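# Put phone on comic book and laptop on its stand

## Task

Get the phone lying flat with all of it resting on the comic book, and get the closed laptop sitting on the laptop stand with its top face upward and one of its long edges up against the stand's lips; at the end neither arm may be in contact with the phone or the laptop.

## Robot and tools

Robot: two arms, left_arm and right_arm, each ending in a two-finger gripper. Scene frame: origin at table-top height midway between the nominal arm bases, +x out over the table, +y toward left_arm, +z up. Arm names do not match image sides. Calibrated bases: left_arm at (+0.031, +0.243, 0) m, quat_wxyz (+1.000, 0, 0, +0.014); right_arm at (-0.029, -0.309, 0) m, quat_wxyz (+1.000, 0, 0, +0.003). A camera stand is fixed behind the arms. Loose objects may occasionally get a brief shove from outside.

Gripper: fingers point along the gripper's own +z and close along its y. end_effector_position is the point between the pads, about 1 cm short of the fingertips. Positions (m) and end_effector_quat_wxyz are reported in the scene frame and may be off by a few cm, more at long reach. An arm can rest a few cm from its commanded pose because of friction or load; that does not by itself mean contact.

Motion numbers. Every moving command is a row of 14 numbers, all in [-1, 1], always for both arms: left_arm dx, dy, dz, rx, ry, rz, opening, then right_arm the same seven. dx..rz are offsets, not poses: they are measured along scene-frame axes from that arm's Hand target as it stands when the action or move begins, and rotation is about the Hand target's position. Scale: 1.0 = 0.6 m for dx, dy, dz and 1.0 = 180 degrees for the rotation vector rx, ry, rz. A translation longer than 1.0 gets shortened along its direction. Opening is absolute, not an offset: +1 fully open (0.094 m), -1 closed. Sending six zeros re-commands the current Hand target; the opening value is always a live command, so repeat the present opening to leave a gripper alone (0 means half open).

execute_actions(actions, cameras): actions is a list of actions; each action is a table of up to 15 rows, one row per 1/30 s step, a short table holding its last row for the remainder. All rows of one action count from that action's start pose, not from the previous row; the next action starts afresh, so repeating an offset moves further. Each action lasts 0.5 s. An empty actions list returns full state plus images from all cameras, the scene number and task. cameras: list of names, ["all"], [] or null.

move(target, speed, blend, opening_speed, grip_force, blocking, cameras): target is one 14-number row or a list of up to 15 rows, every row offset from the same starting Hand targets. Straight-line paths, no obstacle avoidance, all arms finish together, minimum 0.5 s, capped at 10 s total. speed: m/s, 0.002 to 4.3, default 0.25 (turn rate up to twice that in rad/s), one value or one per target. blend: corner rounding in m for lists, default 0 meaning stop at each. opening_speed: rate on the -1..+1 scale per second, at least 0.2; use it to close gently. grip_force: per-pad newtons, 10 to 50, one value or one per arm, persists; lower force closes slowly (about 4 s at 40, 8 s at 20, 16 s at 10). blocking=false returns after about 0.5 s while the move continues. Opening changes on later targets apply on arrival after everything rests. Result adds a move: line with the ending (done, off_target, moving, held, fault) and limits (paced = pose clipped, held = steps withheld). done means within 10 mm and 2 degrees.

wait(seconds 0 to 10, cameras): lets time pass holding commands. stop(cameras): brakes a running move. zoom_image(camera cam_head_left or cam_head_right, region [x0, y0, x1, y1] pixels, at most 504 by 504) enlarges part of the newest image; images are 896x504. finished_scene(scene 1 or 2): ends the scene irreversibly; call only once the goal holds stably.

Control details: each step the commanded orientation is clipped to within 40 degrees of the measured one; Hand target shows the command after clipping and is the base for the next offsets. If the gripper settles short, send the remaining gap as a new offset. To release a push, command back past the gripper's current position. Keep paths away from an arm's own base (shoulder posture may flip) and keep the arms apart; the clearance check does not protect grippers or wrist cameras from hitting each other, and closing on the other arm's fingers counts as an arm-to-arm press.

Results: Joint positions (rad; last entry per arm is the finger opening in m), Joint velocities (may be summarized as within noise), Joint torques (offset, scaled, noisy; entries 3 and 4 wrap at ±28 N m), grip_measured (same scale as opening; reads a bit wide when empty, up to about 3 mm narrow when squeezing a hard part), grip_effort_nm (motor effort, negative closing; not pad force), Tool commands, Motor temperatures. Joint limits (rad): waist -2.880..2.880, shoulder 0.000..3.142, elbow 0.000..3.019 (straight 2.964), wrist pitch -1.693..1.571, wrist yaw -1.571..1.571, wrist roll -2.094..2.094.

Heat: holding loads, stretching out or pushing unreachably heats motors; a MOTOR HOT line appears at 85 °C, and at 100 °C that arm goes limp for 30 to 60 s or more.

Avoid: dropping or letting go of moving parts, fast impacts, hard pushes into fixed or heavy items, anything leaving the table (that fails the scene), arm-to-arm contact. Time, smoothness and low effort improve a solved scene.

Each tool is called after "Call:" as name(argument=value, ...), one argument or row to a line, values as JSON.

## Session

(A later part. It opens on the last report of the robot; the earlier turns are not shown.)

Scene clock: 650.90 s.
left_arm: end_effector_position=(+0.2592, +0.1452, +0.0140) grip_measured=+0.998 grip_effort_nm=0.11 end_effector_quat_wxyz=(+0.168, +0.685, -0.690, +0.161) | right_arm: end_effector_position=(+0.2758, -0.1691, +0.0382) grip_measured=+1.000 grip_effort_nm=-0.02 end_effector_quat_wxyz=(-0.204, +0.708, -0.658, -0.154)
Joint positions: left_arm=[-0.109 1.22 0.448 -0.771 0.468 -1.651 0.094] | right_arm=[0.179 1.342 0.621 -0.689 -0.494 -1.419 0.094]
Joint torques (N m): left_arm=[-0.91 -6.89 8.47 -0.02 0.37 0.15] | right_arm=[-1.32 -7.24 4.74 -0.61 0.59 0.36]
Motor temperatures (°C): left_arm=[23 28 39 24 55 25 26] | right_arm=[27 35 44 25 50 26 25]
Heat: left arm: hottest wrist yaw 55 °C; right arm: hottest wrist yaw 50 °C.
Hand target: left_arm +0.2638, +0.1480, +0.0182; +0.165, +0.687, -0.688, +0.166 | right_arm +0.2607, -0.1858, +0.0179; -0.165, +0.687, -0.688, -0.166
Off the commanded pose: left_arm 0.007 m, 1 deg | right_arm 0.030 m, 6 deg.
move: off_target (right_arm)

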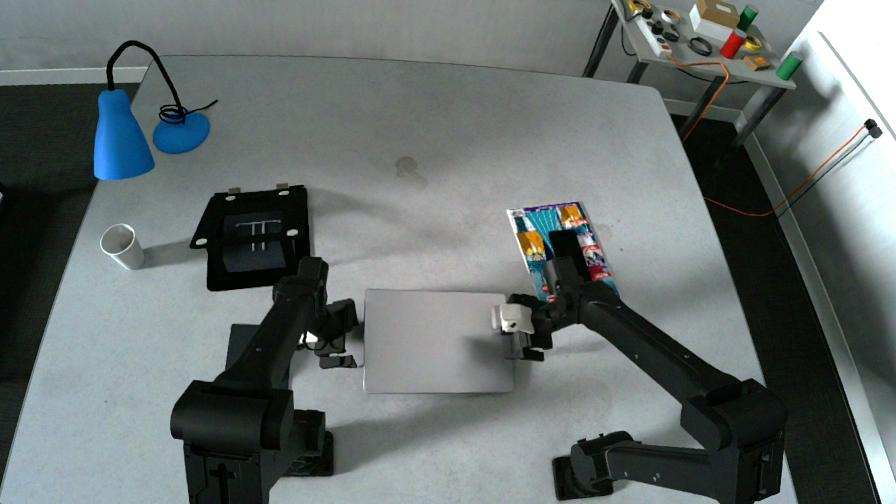

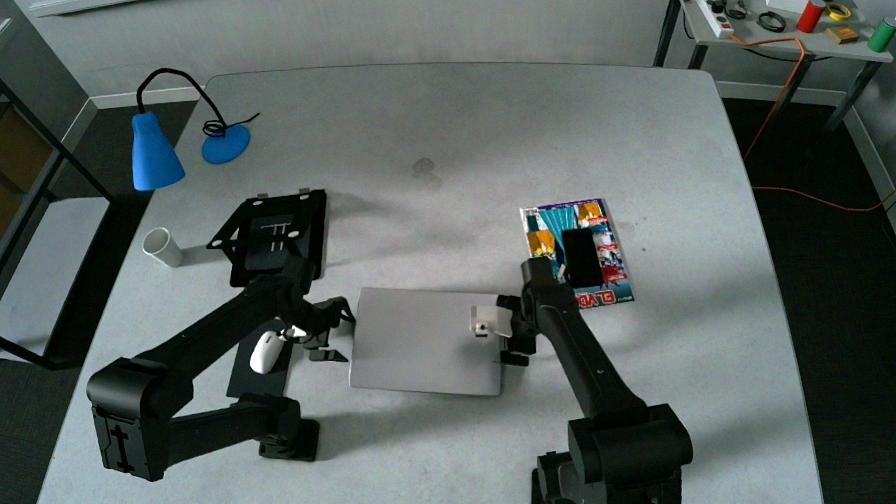

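Call:
move(
  target=[
    [0,0.03,0.06,0,0,0,1, 0,0,0.08,0,0,0,1],
    [0,0.04,0.1,0,0,0,1, 0,-0.06,0.12,0,0,0,1],
  ],
  speed=0.08,
  cameras=["all"],
)

Call:
zoom_image(
  camera="cam_head_left",
  region=[290, 240, 570, 430],
)

Call:
zoom_image(
  camera="cam_head_right",
  region=[290, 240, 570, 430],
)

Scene clock: 661.20 s.
left_arm: end_effector_position=(+0.2379, +0.1682, +0.0561) grip_measured=+0.998 grip_effort_nm=0.11 end_effector_quat_wxyz=(+0.188, +0.690, -0.685, +0.141) | right_arm: end_effector_position=(+0.2376, -0.2194, +0.0694) grip_measured=+1.000 grip_effort_nm=-0.02 end_effector_quat_wxyz=(-0.143, +0.684, -0.691, -0.185)
Joint positions: left_arm=[-0.007 1.091 0.498 -1.06 0.468 -1.537 0.094] | right_arm=[0.038 1.237 0.648 -1.022 -0.47 -1.527 0.094]
Joint torques (N m): left_arm=[-0.03 -6.65 13.96 -0.25 0.28 0.09] | right_arm=[-0.44 -9.35 10.59 -0.25 -0.38 0.11]
Motor temperatures (°C): left_arm=[23 28 38 24 47 25 26] | right_arm=[27 35 43 25 42 25 25]
Heat: left arm: hottest wrist yaw 47 °C; right arm: hottest elbow 43 °C.
Hand target: left_arm +0.2639, +0.1720, +0.0783; +0.165, +0.687, -0.688, +0.166 | right_arm +0.2606, -0.2219, +0.0898; -0.165, +0.687, -0.688, -0.166
Off the commanded pose: left_arm 0.034 m, 4 deg | right_arm 0.031 m, 3 deg.
move: off_target (left_arm, right_arm)

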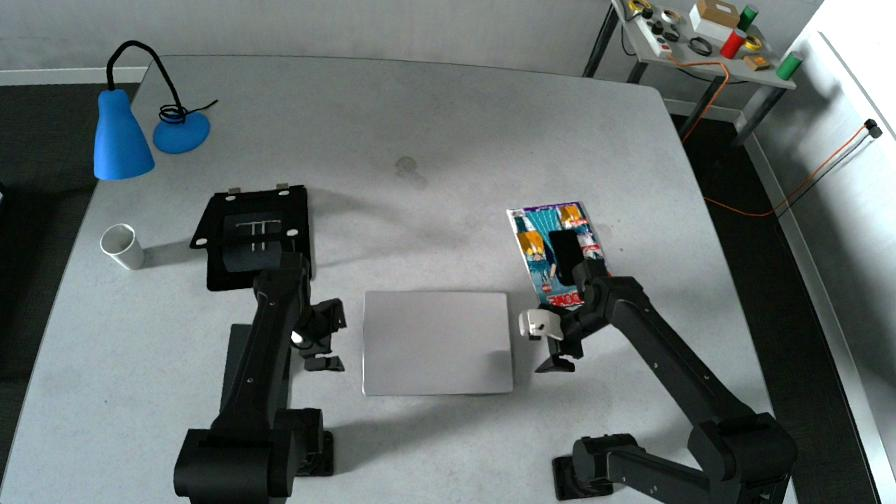

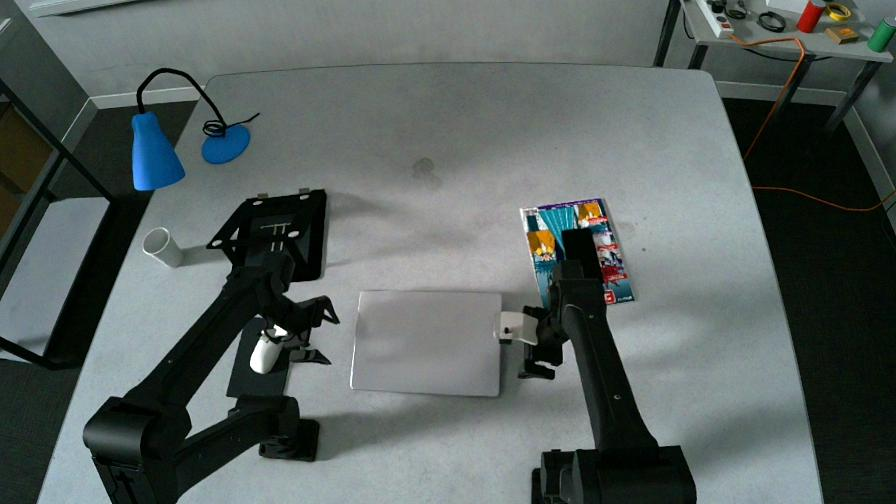

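Scaled by 1.800.

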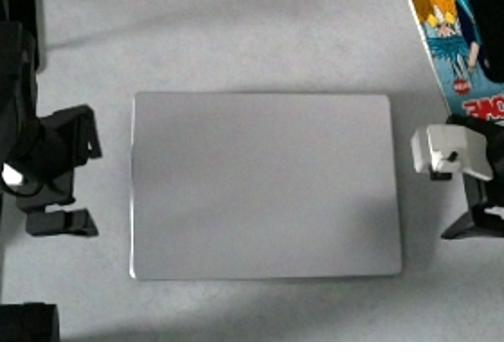

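Scaled by 1.800.

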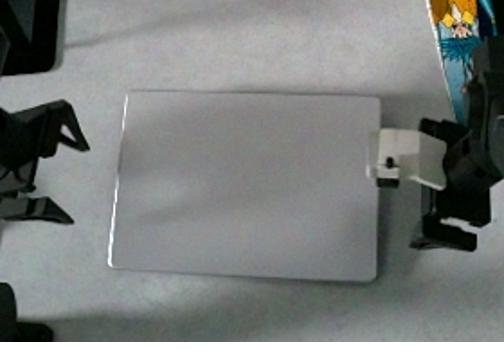

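Call:
zoom_image(
  camera="cam_head_left",
  region=[350, 280, 430, 410],
)

Call:
zoom_image(
  camera="cam_head_left",
  region=[450, 280, 550, 410],
)

Call:
zoom_image(
  camera="cam_head_right",
  region=[340, 280, 420, 410],
)

Call:
zoom_image(
  camera="cam_head_right",
  region=[440, 280, 540, 410],
)

Scaled by 3.877.

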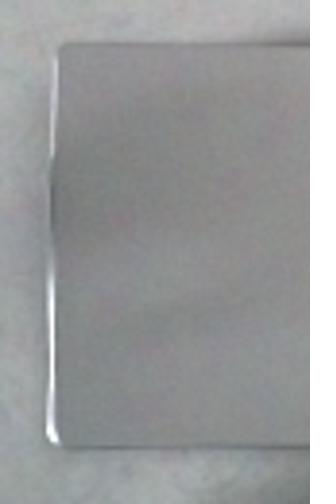

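Scaled by 3.877.

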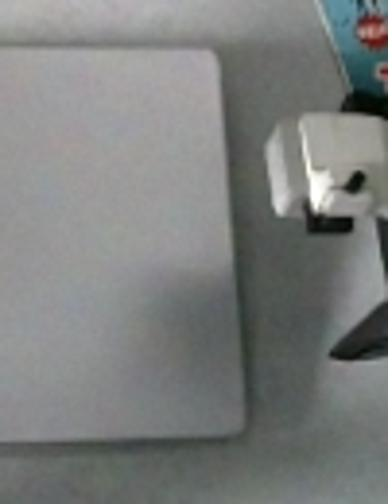

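Scaled by 3.877.

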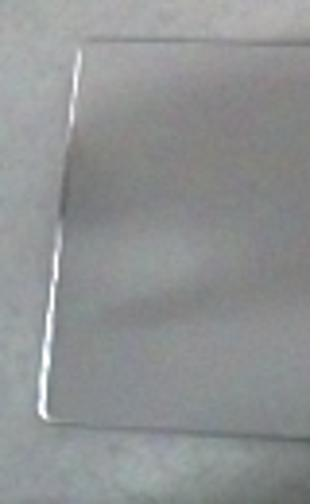

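Scaled by 3.877.

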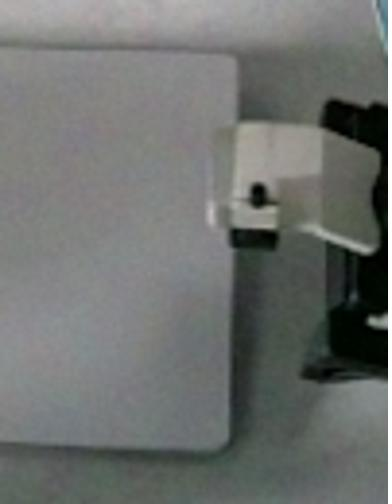

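Call:
move(
  target=[0,0.05,0.12,0,0,0,1, -0.2843,0.3615,0.03,-0.1184,0.1175,-0.4896,1],
  speed=0.2,
  cameras=["all"],
)

Call:
zoom_image(
  camera="cam_head_left",
  region=[330, 270, 550, 450],
)

Call:
zoom_image(
  camera="cam_head_right",
  region=[320, 270, 540, 450],
)

Scene clock: 779.47 s.
left_arm: end_effector_position=(+0.2422, +0.1946, +0.1253) grip_measured=+0.998 grip_effort_nm=0.11 end_effector_quat_wxyz=(+0.194, +0.689, -0.683, +0.145) | right_arm: end_effector_position=(+0.0857, -0.0262, +0.0941) grip_measured=+1.000 grip_effort_nm=-0.02 end_effector_quat_wxyz=(-0.006, +0.003, +1.000, -0.013)
Joint positions: left_arm=[0.12 1.014 0.65 -1.357 0.467 -1.395 0.094] | right_arm=[1.182 1.259 0.798 -1.138 -0.001 1.192 0.094]
Joint torques (N m): left_arm=[-0.44 -6.71 15.73 -0.38 0.08 0.09] | right_arm=[1.49 -7.94 11.49 -0.27 0.14 0.2]
Motor temperatures (°C): left_arm=[23 27 41 24 34 24 26] | right_arm=[26 33 45 25 31 24 25]
Heat: left arm: hottest elbow 41 °C; right arm: hottest elbow 45 °C.
Hand target: left_arm +0.2640, +0.2021, +0.1503; +0.165, +0.687, -0.688, +0.166 | right_arm +0.0900, -0.0051, +0.1077; +0.000, +0.000, +1.000, -0.001
Off the commanded pose: left_arm 0.034 m, 4 deg | right_arm 0.026 m, 2 deg.
move: off_target (left_arm, right_arm)

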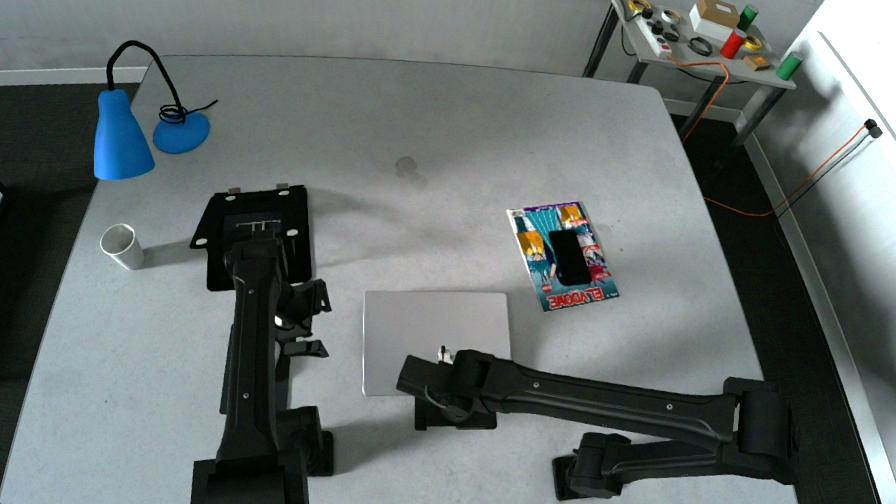

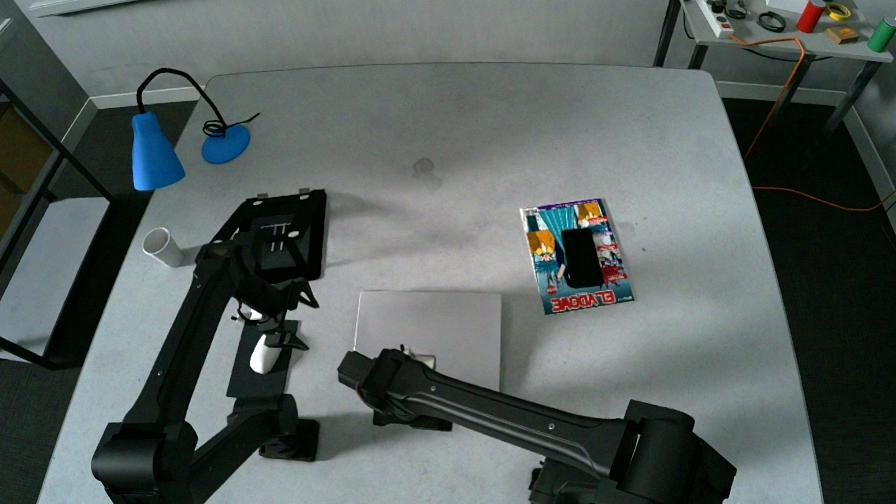

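Scaled by 2.291.

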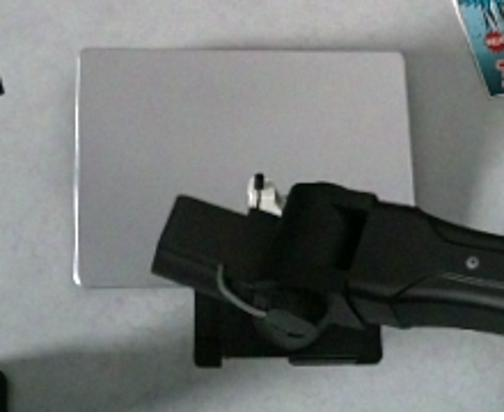

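Scaled by 2.291.

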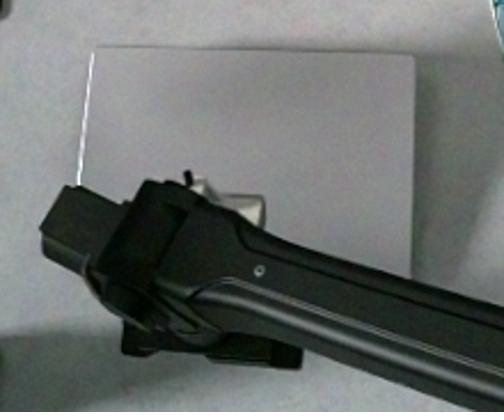

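Call:
move(
  target=[
    [0,0,0,0,0,0,1, 0,0.0583,0,0,0,0,1],
    [0,0,0,0,0,0,1, 0,0.0583,-0.127,0,0,0,1],
    [0,0,0,0,0,0,1, 0.1,0.0583,-0.127,0,0,0,1],
  ],
  speed=[0.1,0.1,0.06],
  blend=[0.01,0,0],
  cameras=["all"],
)

Call:
zoom_image(
  camera="cam_head_left",
  region=[330, 250, 550, 450],
)

Call:
zoom_image(
  camera="cam_head_right",
  region=[320, 250, 540, 450],
)

Scene clock: 788.20 s.
left_arm: end_effector_position=(+0.2422, +0.1946, +0.1253) grip_measured=+0.998 grip_effort_nm=0.11 end_effector_quat_wxyz=(+0.194, +0.689, -0.683, +0.145) | right_arm: end_effector_position=(+0.1357, +0.0114, +0.0252) grip_measured=+1.000 grip_effort_nm=-0.02 end_effector_quat_wxyz=(-0.007, -0.001, +1.000, -0.013)
Joint positions: left_arm=[0.12 1.014 0.65 -1.357 0.467 -1.395 0.094] | right_arm=[1.093 1.519 0.843 -0.924 0.001 1.096 0.094]
Joint torques (N m): left_arm=[0.09 -5.6 15.58 -0.29 0.09 0.12] | right_arm=[-0.26 -10.81 10.09 0.14 0.12 0.08]
Heat: left arm: hottest elbow 42 °C; right arm: hottest elbow 44 °C.
Hand target: left_arm +0.2640, +0.2020, +0.1503; +0.165, +0.687, -0.688, +0.166 | right_arm +0.1501, +0.0301, +0.0316; +0.000, +0.000, +1.000, +0.000
Off the commanded pose: left_arm 0.034 m, 4 deg | right_arm 0.024 m, 2 deg.
move: off_target (left_arm, right_arm)

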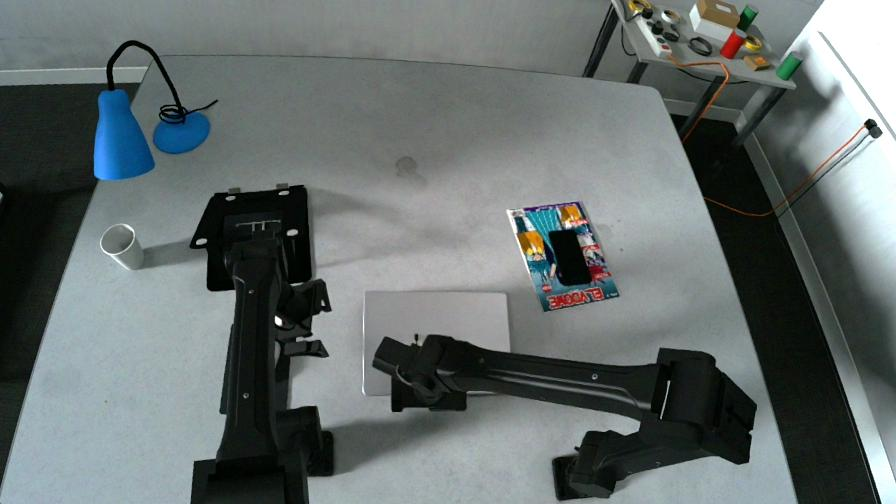

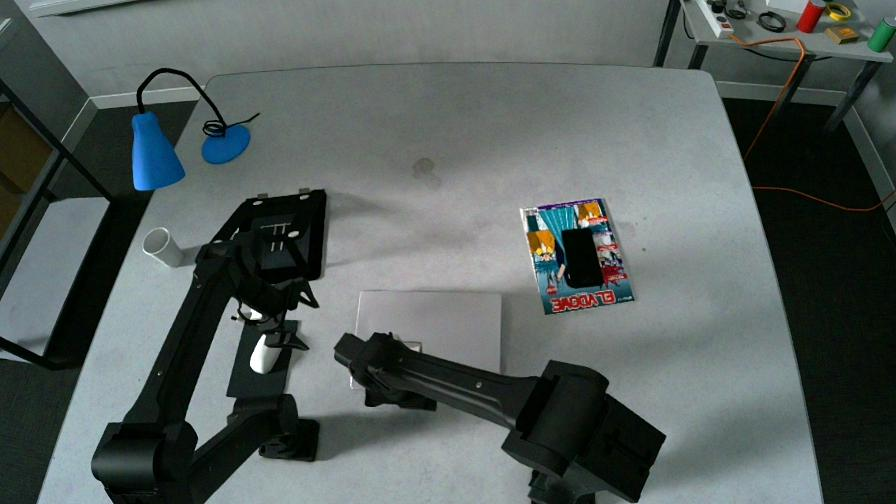

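Scaled by 2.291.

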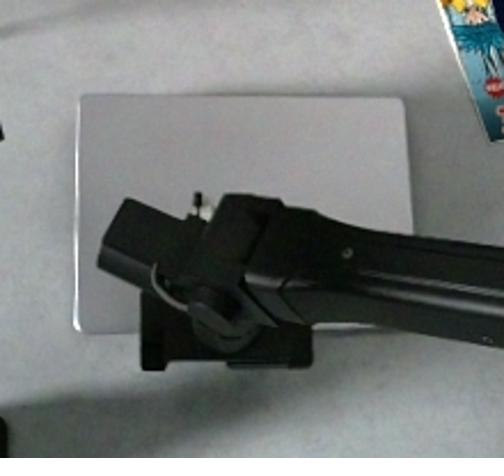

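Scaled by 2.291.

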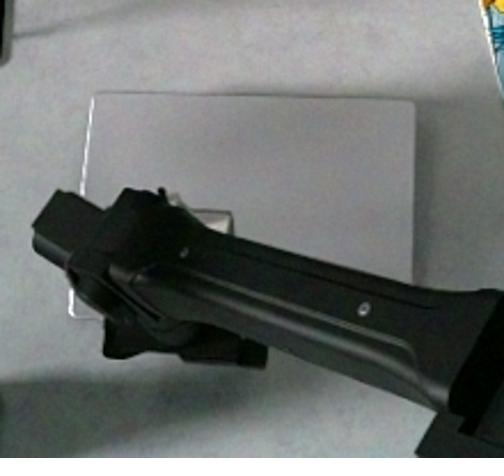

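Call:
move(
  target=[
    [0,0,0,0,0,0,1, 0,-0.02,-0.02,0,0,0,1],
    [0,0,0,0,0,0,1, 0.13,-0.02,-0.02,0,0,0,1],
  ],
  speed=[0.05,0.04],
  cameras=["all"],
)

Call:
zoom_image(
  camera="cam_head_left",
  region=[330, 230, 550, 430],
)

Call:
zoom_image(
  camera="cam_head_right",
  region=[320, 230, 540, 430],
)

Scene clock: 796.70 s.
left_arm: end_effector_position=(+0.2422, +0.1946, +0.1253) grip_measured=+0.998 grip_effort_nm=0.11 end_effector_quat_wxyz=(+0.194, +0.689, -0.683, +0.145) | right_arm: end_effector_position=(+0.2036, +0.0065, +0.0180) grip_measured=+1.000 grip_effort_nm=-0.02 end_effector_quat_wxyz=(-0.011, -0.006, +1.000, -0.005)
Joint positions: left_arm=[0.12 1.014 0.65 -1.357 0.467 -1.395 0.094] | right_arm=[0.927 1.601 0.918 -0.909 -0.012 0.92 0.094]
Joint torques (N m): left_arm=[0.21 -7.12 15.57 -0.42 0.05 0.08] | right_arm=[-1.2 -11.16 10.14 0.35 0.54 0.05]
Heat: left arm: hottest elbow 42 °C; right arm: hottest elbow 43 °C.
Hand target: left_arm +0.2640, +0.2020, +0.1503; +0.165, +0.687, -0.688, +0.166 | right_arm +0.2281, +0.0181, +0.0196; +0.000, +0.000, +1.000, +0.000
Off the commanded pose: left_arm 0.034 m, 4 deg | right_arm 0.027 m, 2 deg.
move: off_target (left_arm, right_arm)

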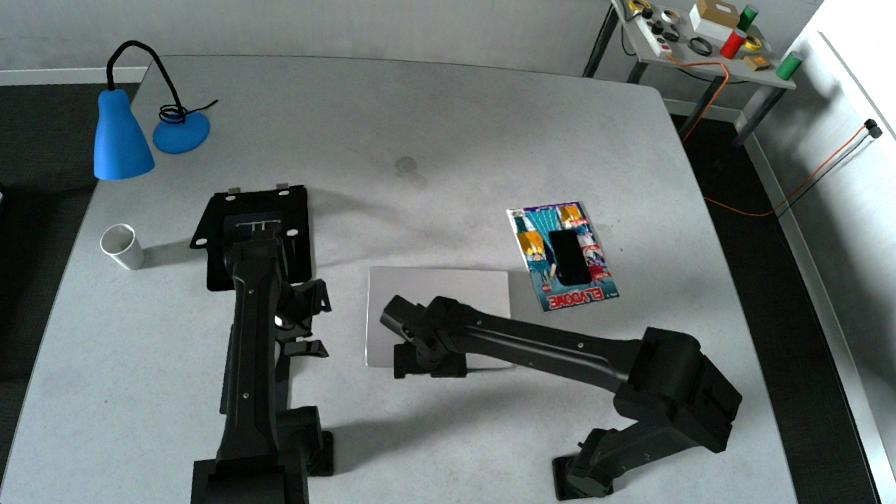

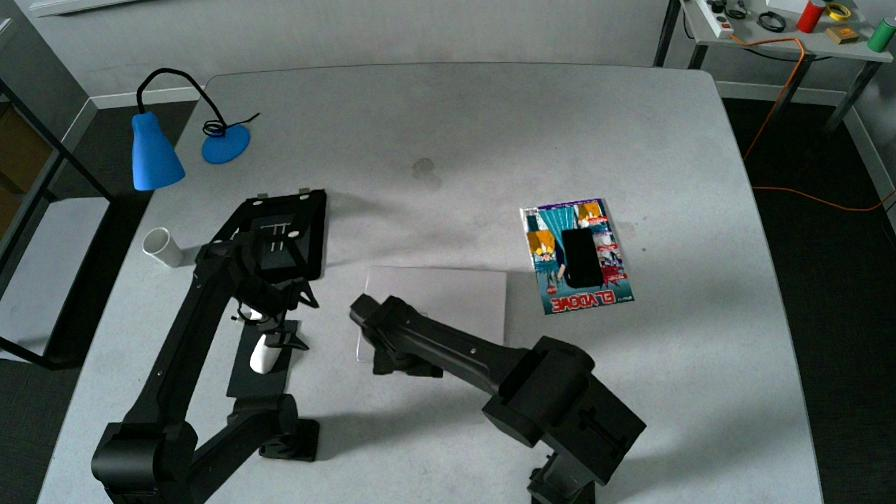

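Scaled by 2.291.

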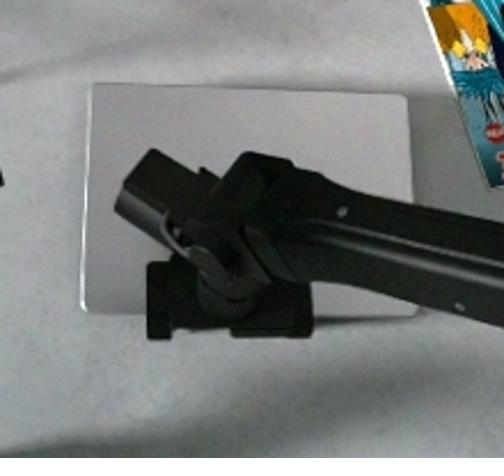

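Scaled by 2.291.

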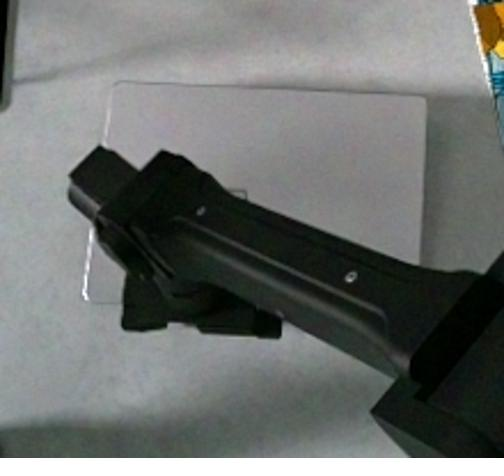

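Call:
move(
  target=[0,0,0,0,0,0,1, 0.125,0.005,0,0,0,0,1],
  speed=0.04,
  cameras=["all"],
)

Call:
zoom_image(
  camera="cam_head_left",
  region=[330, 210, 550, 410],
)

Call:
zoom_image(
  camera="cam_head_right",
  region=[320, 210, 540, 410],
)

Scene clock: 803.03 s.
left_arm: end_effector_position=(+0.2422, +0.1946, +0.1253) grip_measured=+0.998 grip_effort_nm=0.11 end_effector_quat_wxyz=(+0.194, +0.689, -0.683, +0.145) | right_arm: end_effector_position=(+0.2747, +0.0086, +0.0183) grip_measured=+1.000 grip_effort_nm=-0.02 end_effector_quat_wxyz=(-0.014, +0.001, +1.000, -0.009)
Joint positions: left_arm=[0.12 1.014 0.65 -1.357 0.467 -1.395 0.094] | right_arm=[0.801 1.712 1.067 -0.958 -0.008 0.808 0.094]
Joint torques (N m): left_arm=[-0.38 -5.89 15.47 -0.35 0.12 0.07] | right_arm=[-1.03 -12.86 11.03 0.5 0.39 -0.05]
Heat: left arm: hottest elbow 43 °C; right arm: hottest elbow 44 °C.
Hand target: left_arm +0.2640, +0.2020, +0.1503; +0.165, +0.687, -0.688, +0.166 | right_arm +0.3031, +0.0210, +0.0196; +0.000, +0.000, +1.000, +0.000
Off the commanded pose: left_arm 0.034 m, 4 deg | right_arm 0.031 m, 2 deg.
move: off_target (left_arm, right_arm)

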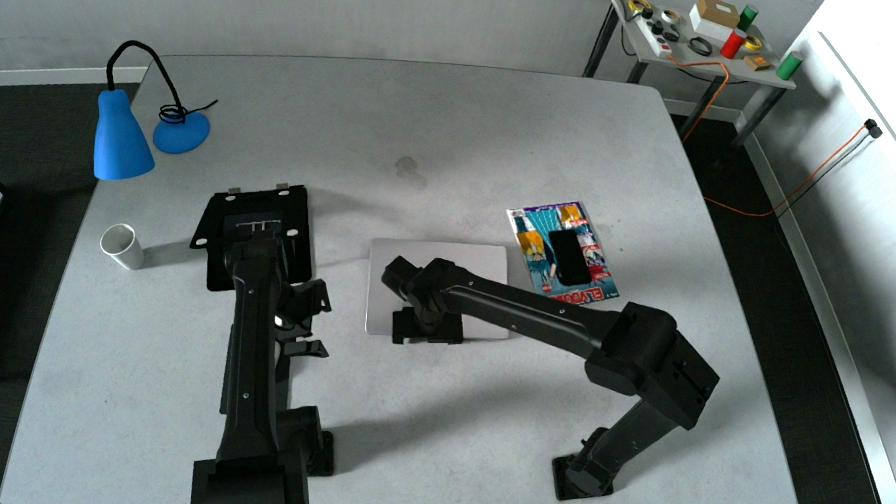

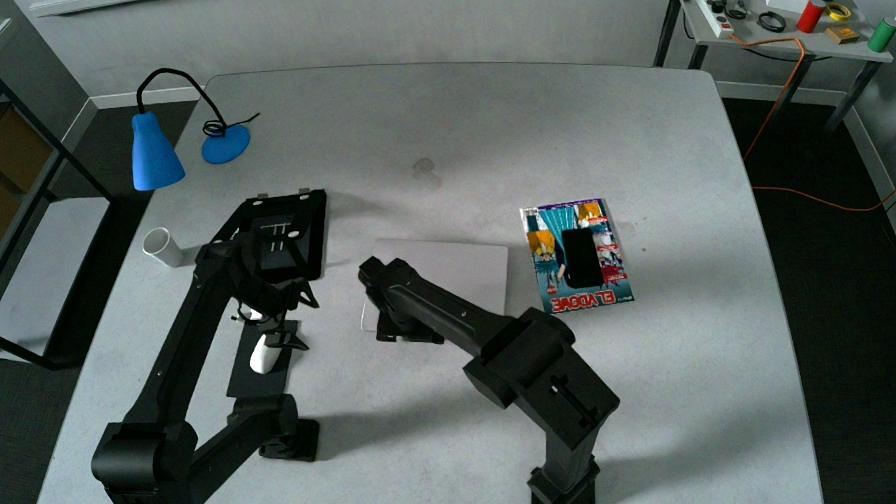

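Scaled by 2.291.

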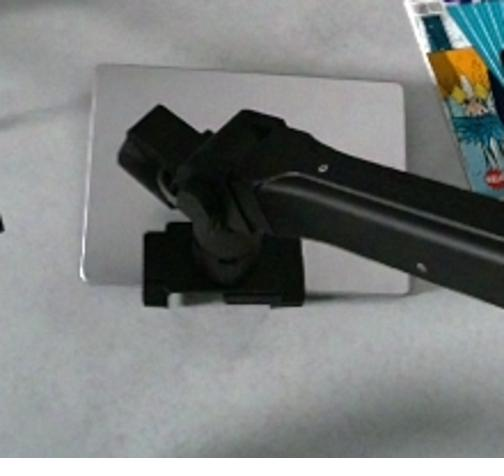

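Scaled by 2.291.

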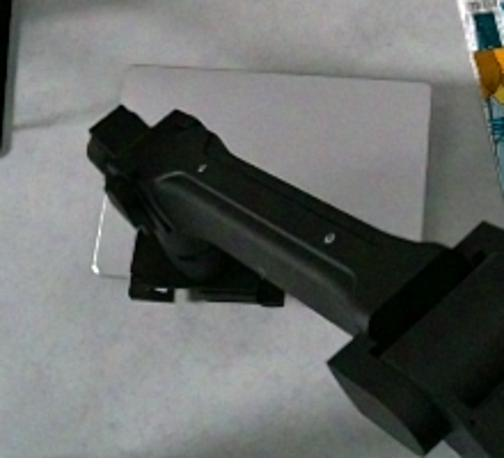

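Call:
move(
  target=[
    [0,0,0,0,0,0,1, -0.12,0,0.01,0,0,0,1],
    [0,0,0,0,0,0,1, -0.12,-0.1,0.25,0,0,0,1],
    [0,0,0,0,0,0,1, -0.05,-0.45,0.3,0,0,0,1],
  ],
  speed=[0.1,0.2,0.2],
  blend=[0.02,0.04,0],
  cameras=["all"],
)

Call:
zoom_image(
  camera="cam_head_left",
  region=[340, 220, 540, 360],
)

Call:
zoom_image(
  camera="cam_head_right",
  region=[340, 220, 540, 360],
)

Scene clock: 811.27 s.
left_arm: end_effector_position=(+0.2422, +0.1946, +0.1253) grip_measured=+0.998 grip_effort_nm=0.11 end_effector_quat_wxyz=(+0.194, +0.689, -0.683, +0.145) | right_arm: end_effector_position=(+0.2768, -0.2452, +0.1978) grip_measured=+1.000 grip_effort_nm=-0.03 end_effector_quat_wxyz=(+0.002, -0.001, +1.000, -0.001)
Joint positions: left_arm=[0.12 1.014 0.65 -1.357 0.467 -1.395 0.094] | right_arm=[0.205 1.164 1.007 -1.412 0.003 0.208 0.094]
Joint torques (N m): left_arm=[-0.03 -6.83 15.51 -0.27 0.13 0.1] | right_arm=[-0.15 -9.93 7.98 -0.2 -0.02 0.1]
Heat: left arm: hottest elbow 43 °C; right arm: hottest elbow 43 °C.
Hand target: left_arm +0.2640, +0.2020, +0.1503; +0.165, +0.687, -0.688, +0.166 | right_arm +0.2732, -0.2490, +0.1996; +0.000, +0.000, +1.000, +0.000
Off the commanded pose: left_arm 0.034 m, 4 deg | right_arm 0.006 m, 0 deg.
move: off_target (left_arm)

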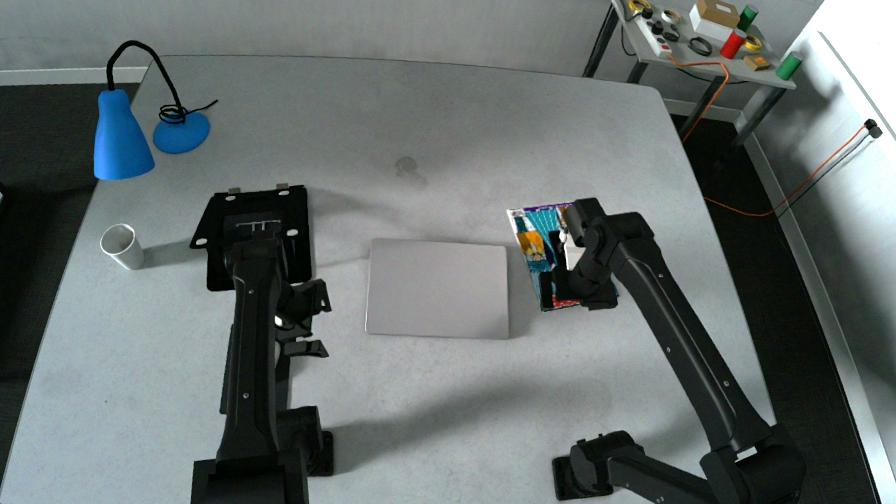

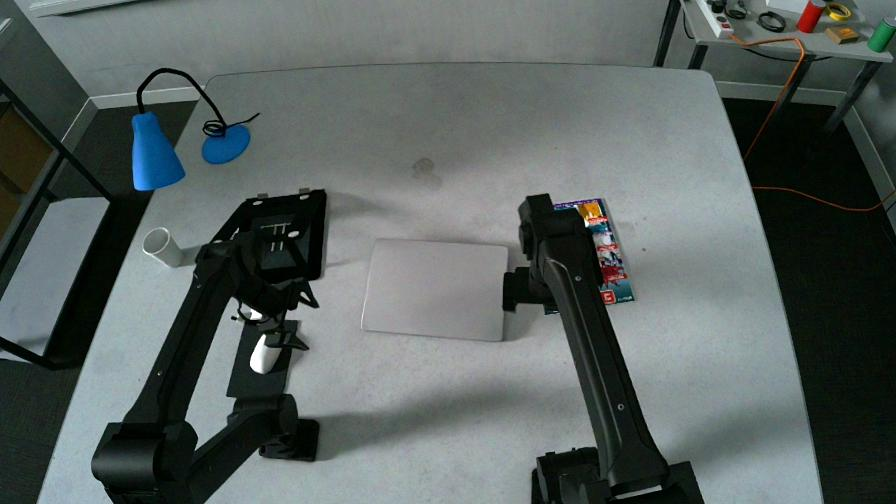

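Scaled by 2.520.

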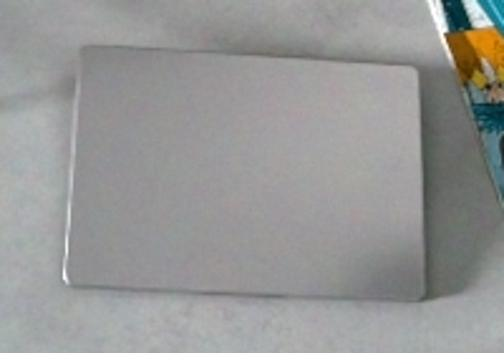

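Scaled by 2.520.

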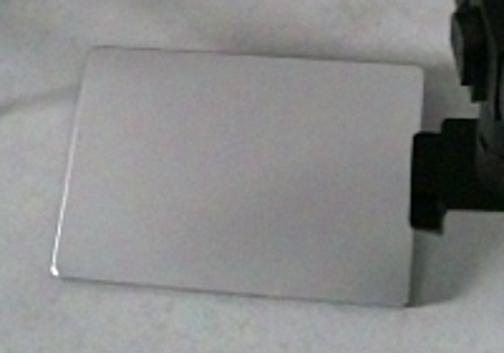

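Call:
move(
  target=[
    [0,0,0,0,0,0,1, 0.478,0.39,0,0,0,0,1],
    [0,0,0,0,0,0,1, 0.478,0.39,-0.29,0,0,0,1],
    [0,0,0,0,0,0,1, 0.34,0.39,-0.29,0,0,0,1],
  ],
  speed=[0.2,0.15,0.06],
  blend=[0.03,0,0],
  cameras=["all"],
)

Call:
zoom_image(
  camera="cam_head_left",
  region=[340, 220, 540, 360],
)

Call:
zoom_image(
  camera="cam_head_right",
  region=[340, 220, 540, 360],
)

Scene clock: 871.67 s.
left_arm: end_effector_position=(+0.2422, +0.1946, +0.1253) grip_measured=+0.998 grip_effort_nm=0.11 end_effector_quat_wxyz=(+0.194, +0.689, -0.683, +0.145) | right_arm: end_effector_position=(+0.4973, -0.0245, +0.0274) grip_measured=+1.000 grip_effort_nm=-0.02 end_effector_quat_wxyz=(+0.012, +0.010, +1.000, +0.002)
Joint positions: left_arm=[0.12 1.014 0.65 -1.357 0.467 -1.395 0.094] | right_arm=[0.494 2.024 1.574 -1.098 0.008 0.519 0.094]
Joint torques (N m): left_arm=[-0.5 -6.71 15.57 -0.42 0.11 0.1] | right_arm=[2.55 -24.29 5.26 -0.27 -0.16 0.23]
Heat: left arm: hottest elbow 45 °C; right arm: hottest elbow 42 °C.
Hand target: left_arm +0.2640, +0.2020, +0.1503; +0.165, +0.687, -0.688, +0.166 | right_arm +0.4771, -0.0151, +0.0254; +0.000, +0.000, +1.000, +0.000
Off the commanded pose: left_arm 0.034 m, 4 deg | right_arm 0.022 m, 2 deg.
move: off_target (left_arm, right_arm)

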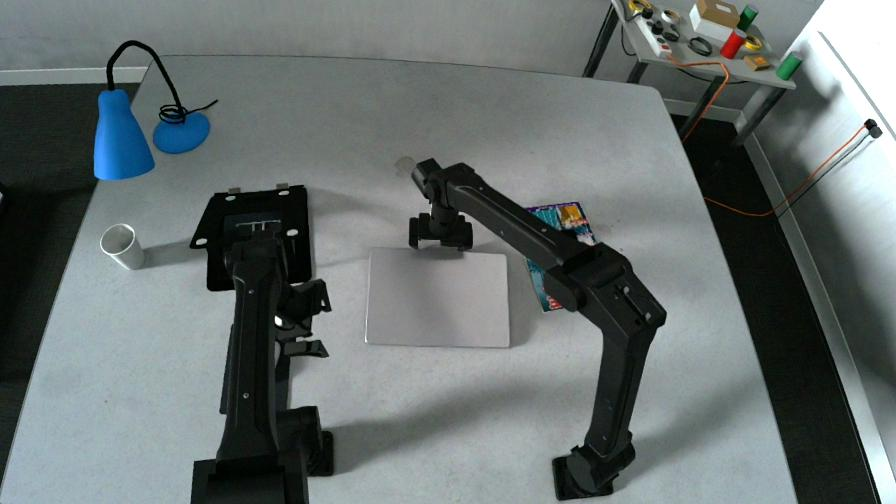

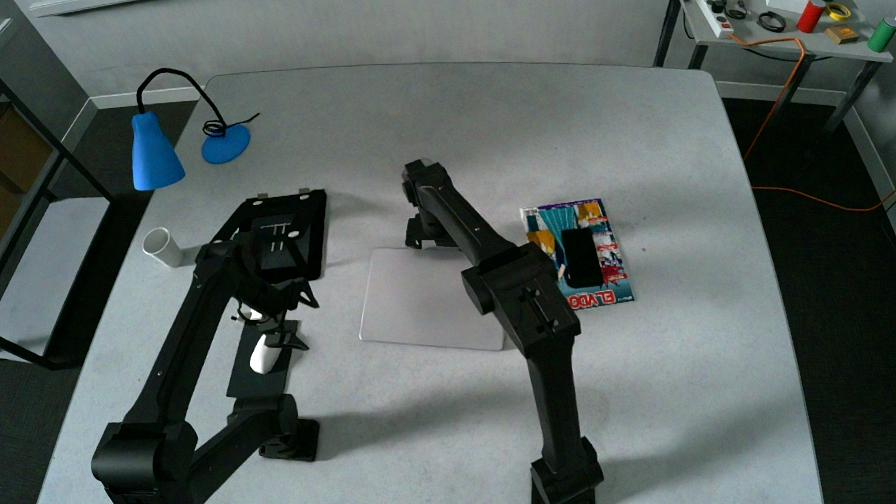

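Scaled by 2.520.

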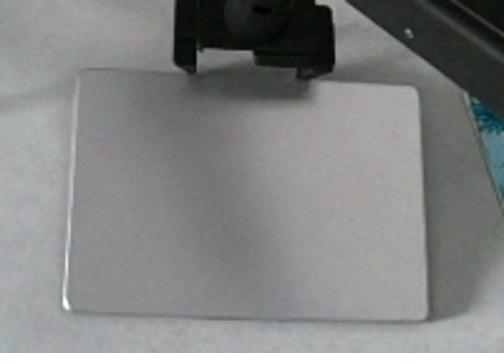

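Scaled by 2.520.

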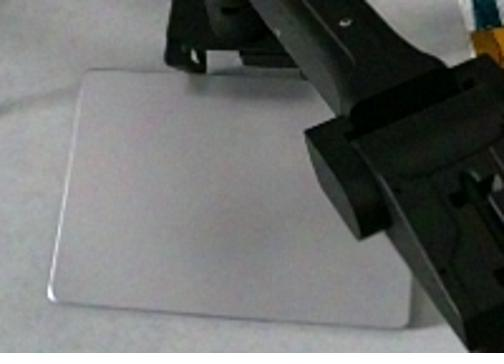

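Call:
move(
  target=[0,0,0,0,0,0,1, -0.187,0,0,0,0,0,1],
  speed=0.05,
  cameras=["all"],
)

Call:
zoom_image(
  camera="cam_head_left",
  region=[340, 240, 540, 410],
)

Call:
zoom_image(
  camera="cam_head_right",
  region=[340, 240, 540, 410],
)

Scene clock: 877.27 s.
left_arm: end_effector_position=(+0.2422, +0.1946, +0.1253) grip_measured=+0.998 grip_effort_nm=0.11 end_effector_quat_wxyz=(+0.194, +0.689, -0.683, +0.145) | right_arm: end_effector_position=(+0.3766, -0.0162, +0.0316) grip_measured=+1.000 grip_effort_nm=-0.02 end_effector_quat_wxyz=(+0.006, +0.005, +1.000, +0.003)
Joint positions: left_arm=[0.12 1.014 0.65 -1.357 0.467 -1.395 0.094] | right_arm=[0.622 1.8 1.236 -0.993 0.002 0.638 0.094]
Joint torques (N m): left_arm=[-0.44 -6.48 15.42 -0.29 0.07 0.11] | right_arm=[1.61 -19.02 5.2 0.49 0.04 0.21]
Heat: left arm: hottest elbow 45 °C; right arm: hottest elbow 41 °C.
Hand target: left_arm +0.2640, +0.2020, +0.1503; +0.165, +0.687, -0.688, +0.166 | right_arm +0.3649, -0.0151, +0.0255; +0.000, +0.000, +1.000, +0.000
Off the commanded pose: left_arm 0.034 m, 4 deg | right_arm 0.013 m, 1 deg.
move: off_target (left_arm, right_arm)

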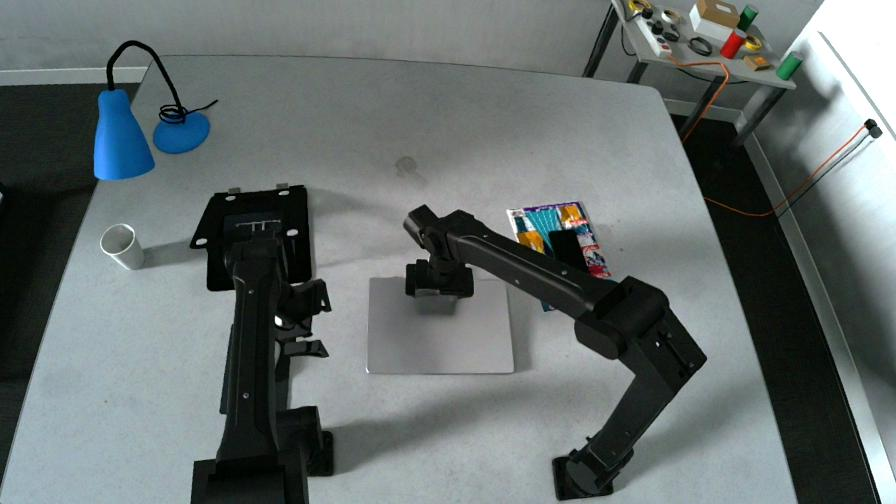

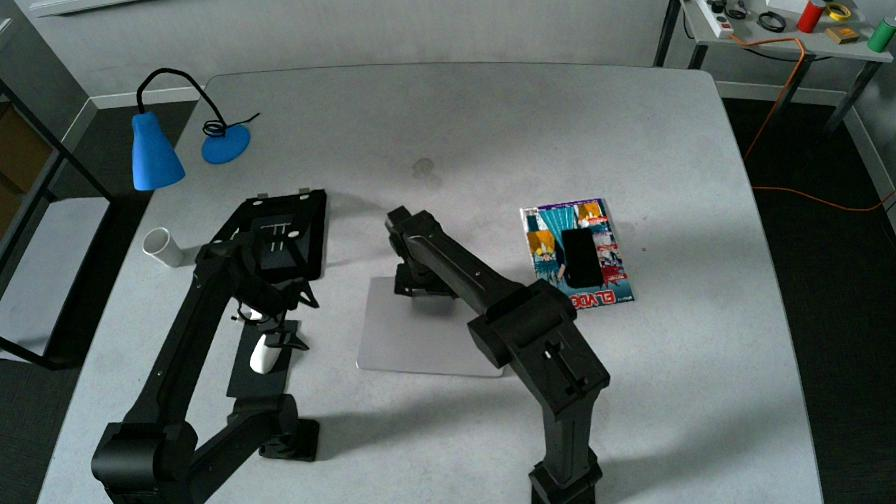

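Scaled by 2.520.

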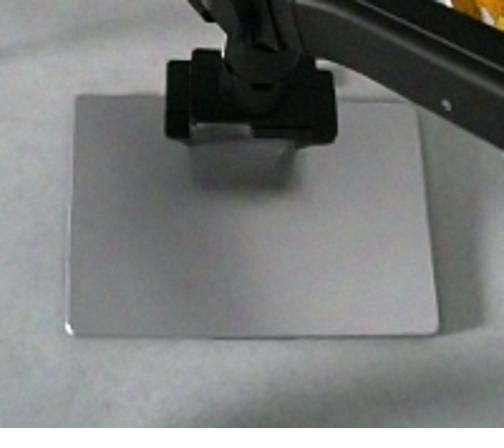

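Scaled by 2.520.

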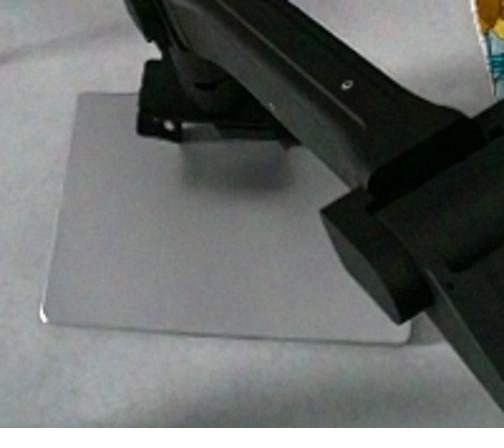

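Call:
move(
  target=[
    [0,0,0,0,0,0,1, 0,0,0.1,0,0,0,1],
    [0,0,0,0,0,0,1, 0.14,0,0.1,0,0,0,1],
    [0,0,0,0,0,0,1, 0.14,0,-0.03,0,0,0,1],
    [0,0,0,0,0,0,1, -0.03,0,-0.03,0,0,0,1],
  ],
  speed=[0.1,0.15,0.1,0.05],
  blend=[0.01,0.02,0,0],
  cameras=["all"],
)

Call:
zoom_image(
  camera="cam_head_left",
  region=[340, 240, 540, 410],
)

Call:
zoom_image(
  camera="cam_head_right",
  region=[340, 240, 540, 410],
)

Scene clock: 895.53 s.
left_arm: end_effector_position=(+0.2422, +0.1946, +0.1253) grip_measured=+0.998 grip_effort_nm=0.11 end_effector_quat_wxyz=(+0.194, +0.689, -0.683, +0.145) | right_arm: end_effector_position=(+0.3696, -0.0128, +0.0294) grip_measured=+1.000 grip_effort_nm=-0.02 end_effector_quat_wxyz=(+0.025, +0.002, +1.000, +0.013)
Joint positions: left_arm=[0.12 1.014 0.65 -1.357 0.467 -1.395 0.094] | right_arm=[0.639 1.773 1.188 -0.931 0.01 0.648 0.094]
Joint torques (N m): left_arm=[-0.26 -5.83 15.56 -0.31 0.11 0.06] | right_arm=[1.9 -16.62 4.22 0.39 -0.21 0.31]
Motor temperatures (°C): left_arm=[23 27 45 24 31 24 26] | right_arm=[26 36 40 25 27 24 24]
Heat: left arm: hottest elbow 45 °C; right arm: hottest elbow 40 °C.
Hand target: left_arm +0.2640, +0.2020, +0.1503; +0.165, +0.687, -0.688, +0.166 | right_arm +0.3469, -0.0149, +0.0076; +0.000, +0.000, +1.000, +0.000
Off the commanded pose: left_arm 0.034 m, 4 deg | right_arm 0.032 m, 3 deg.
move: off_target (left_arm, right_arm)

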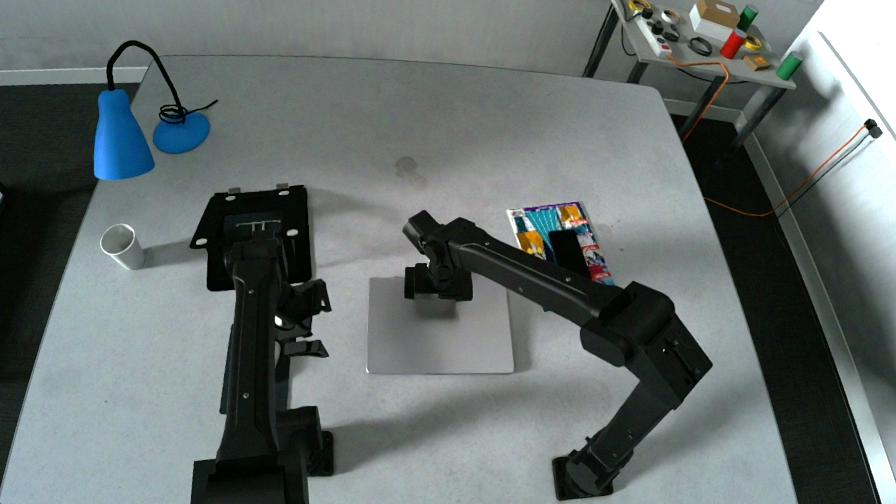

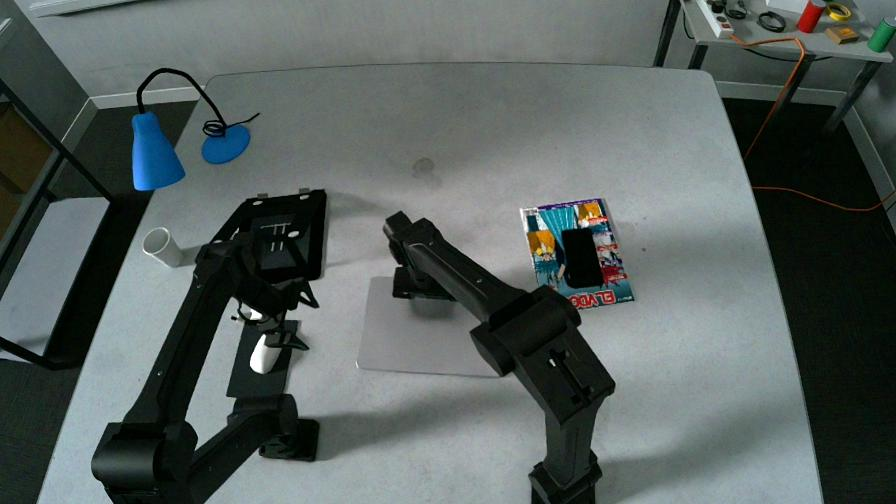

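Scaled by 2.520.

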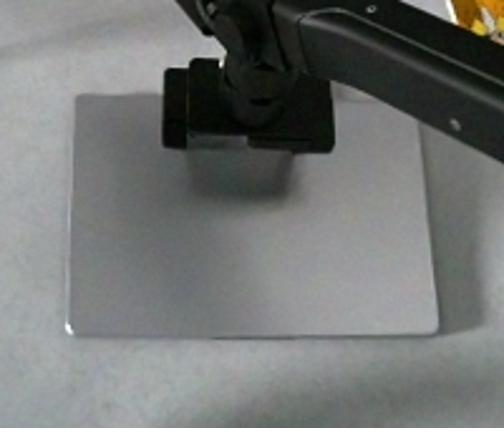

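Scaled by 2.520.

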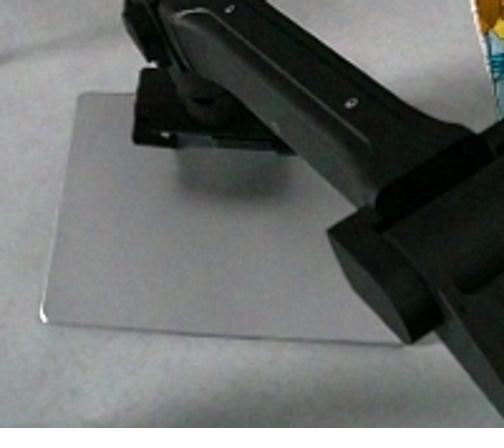

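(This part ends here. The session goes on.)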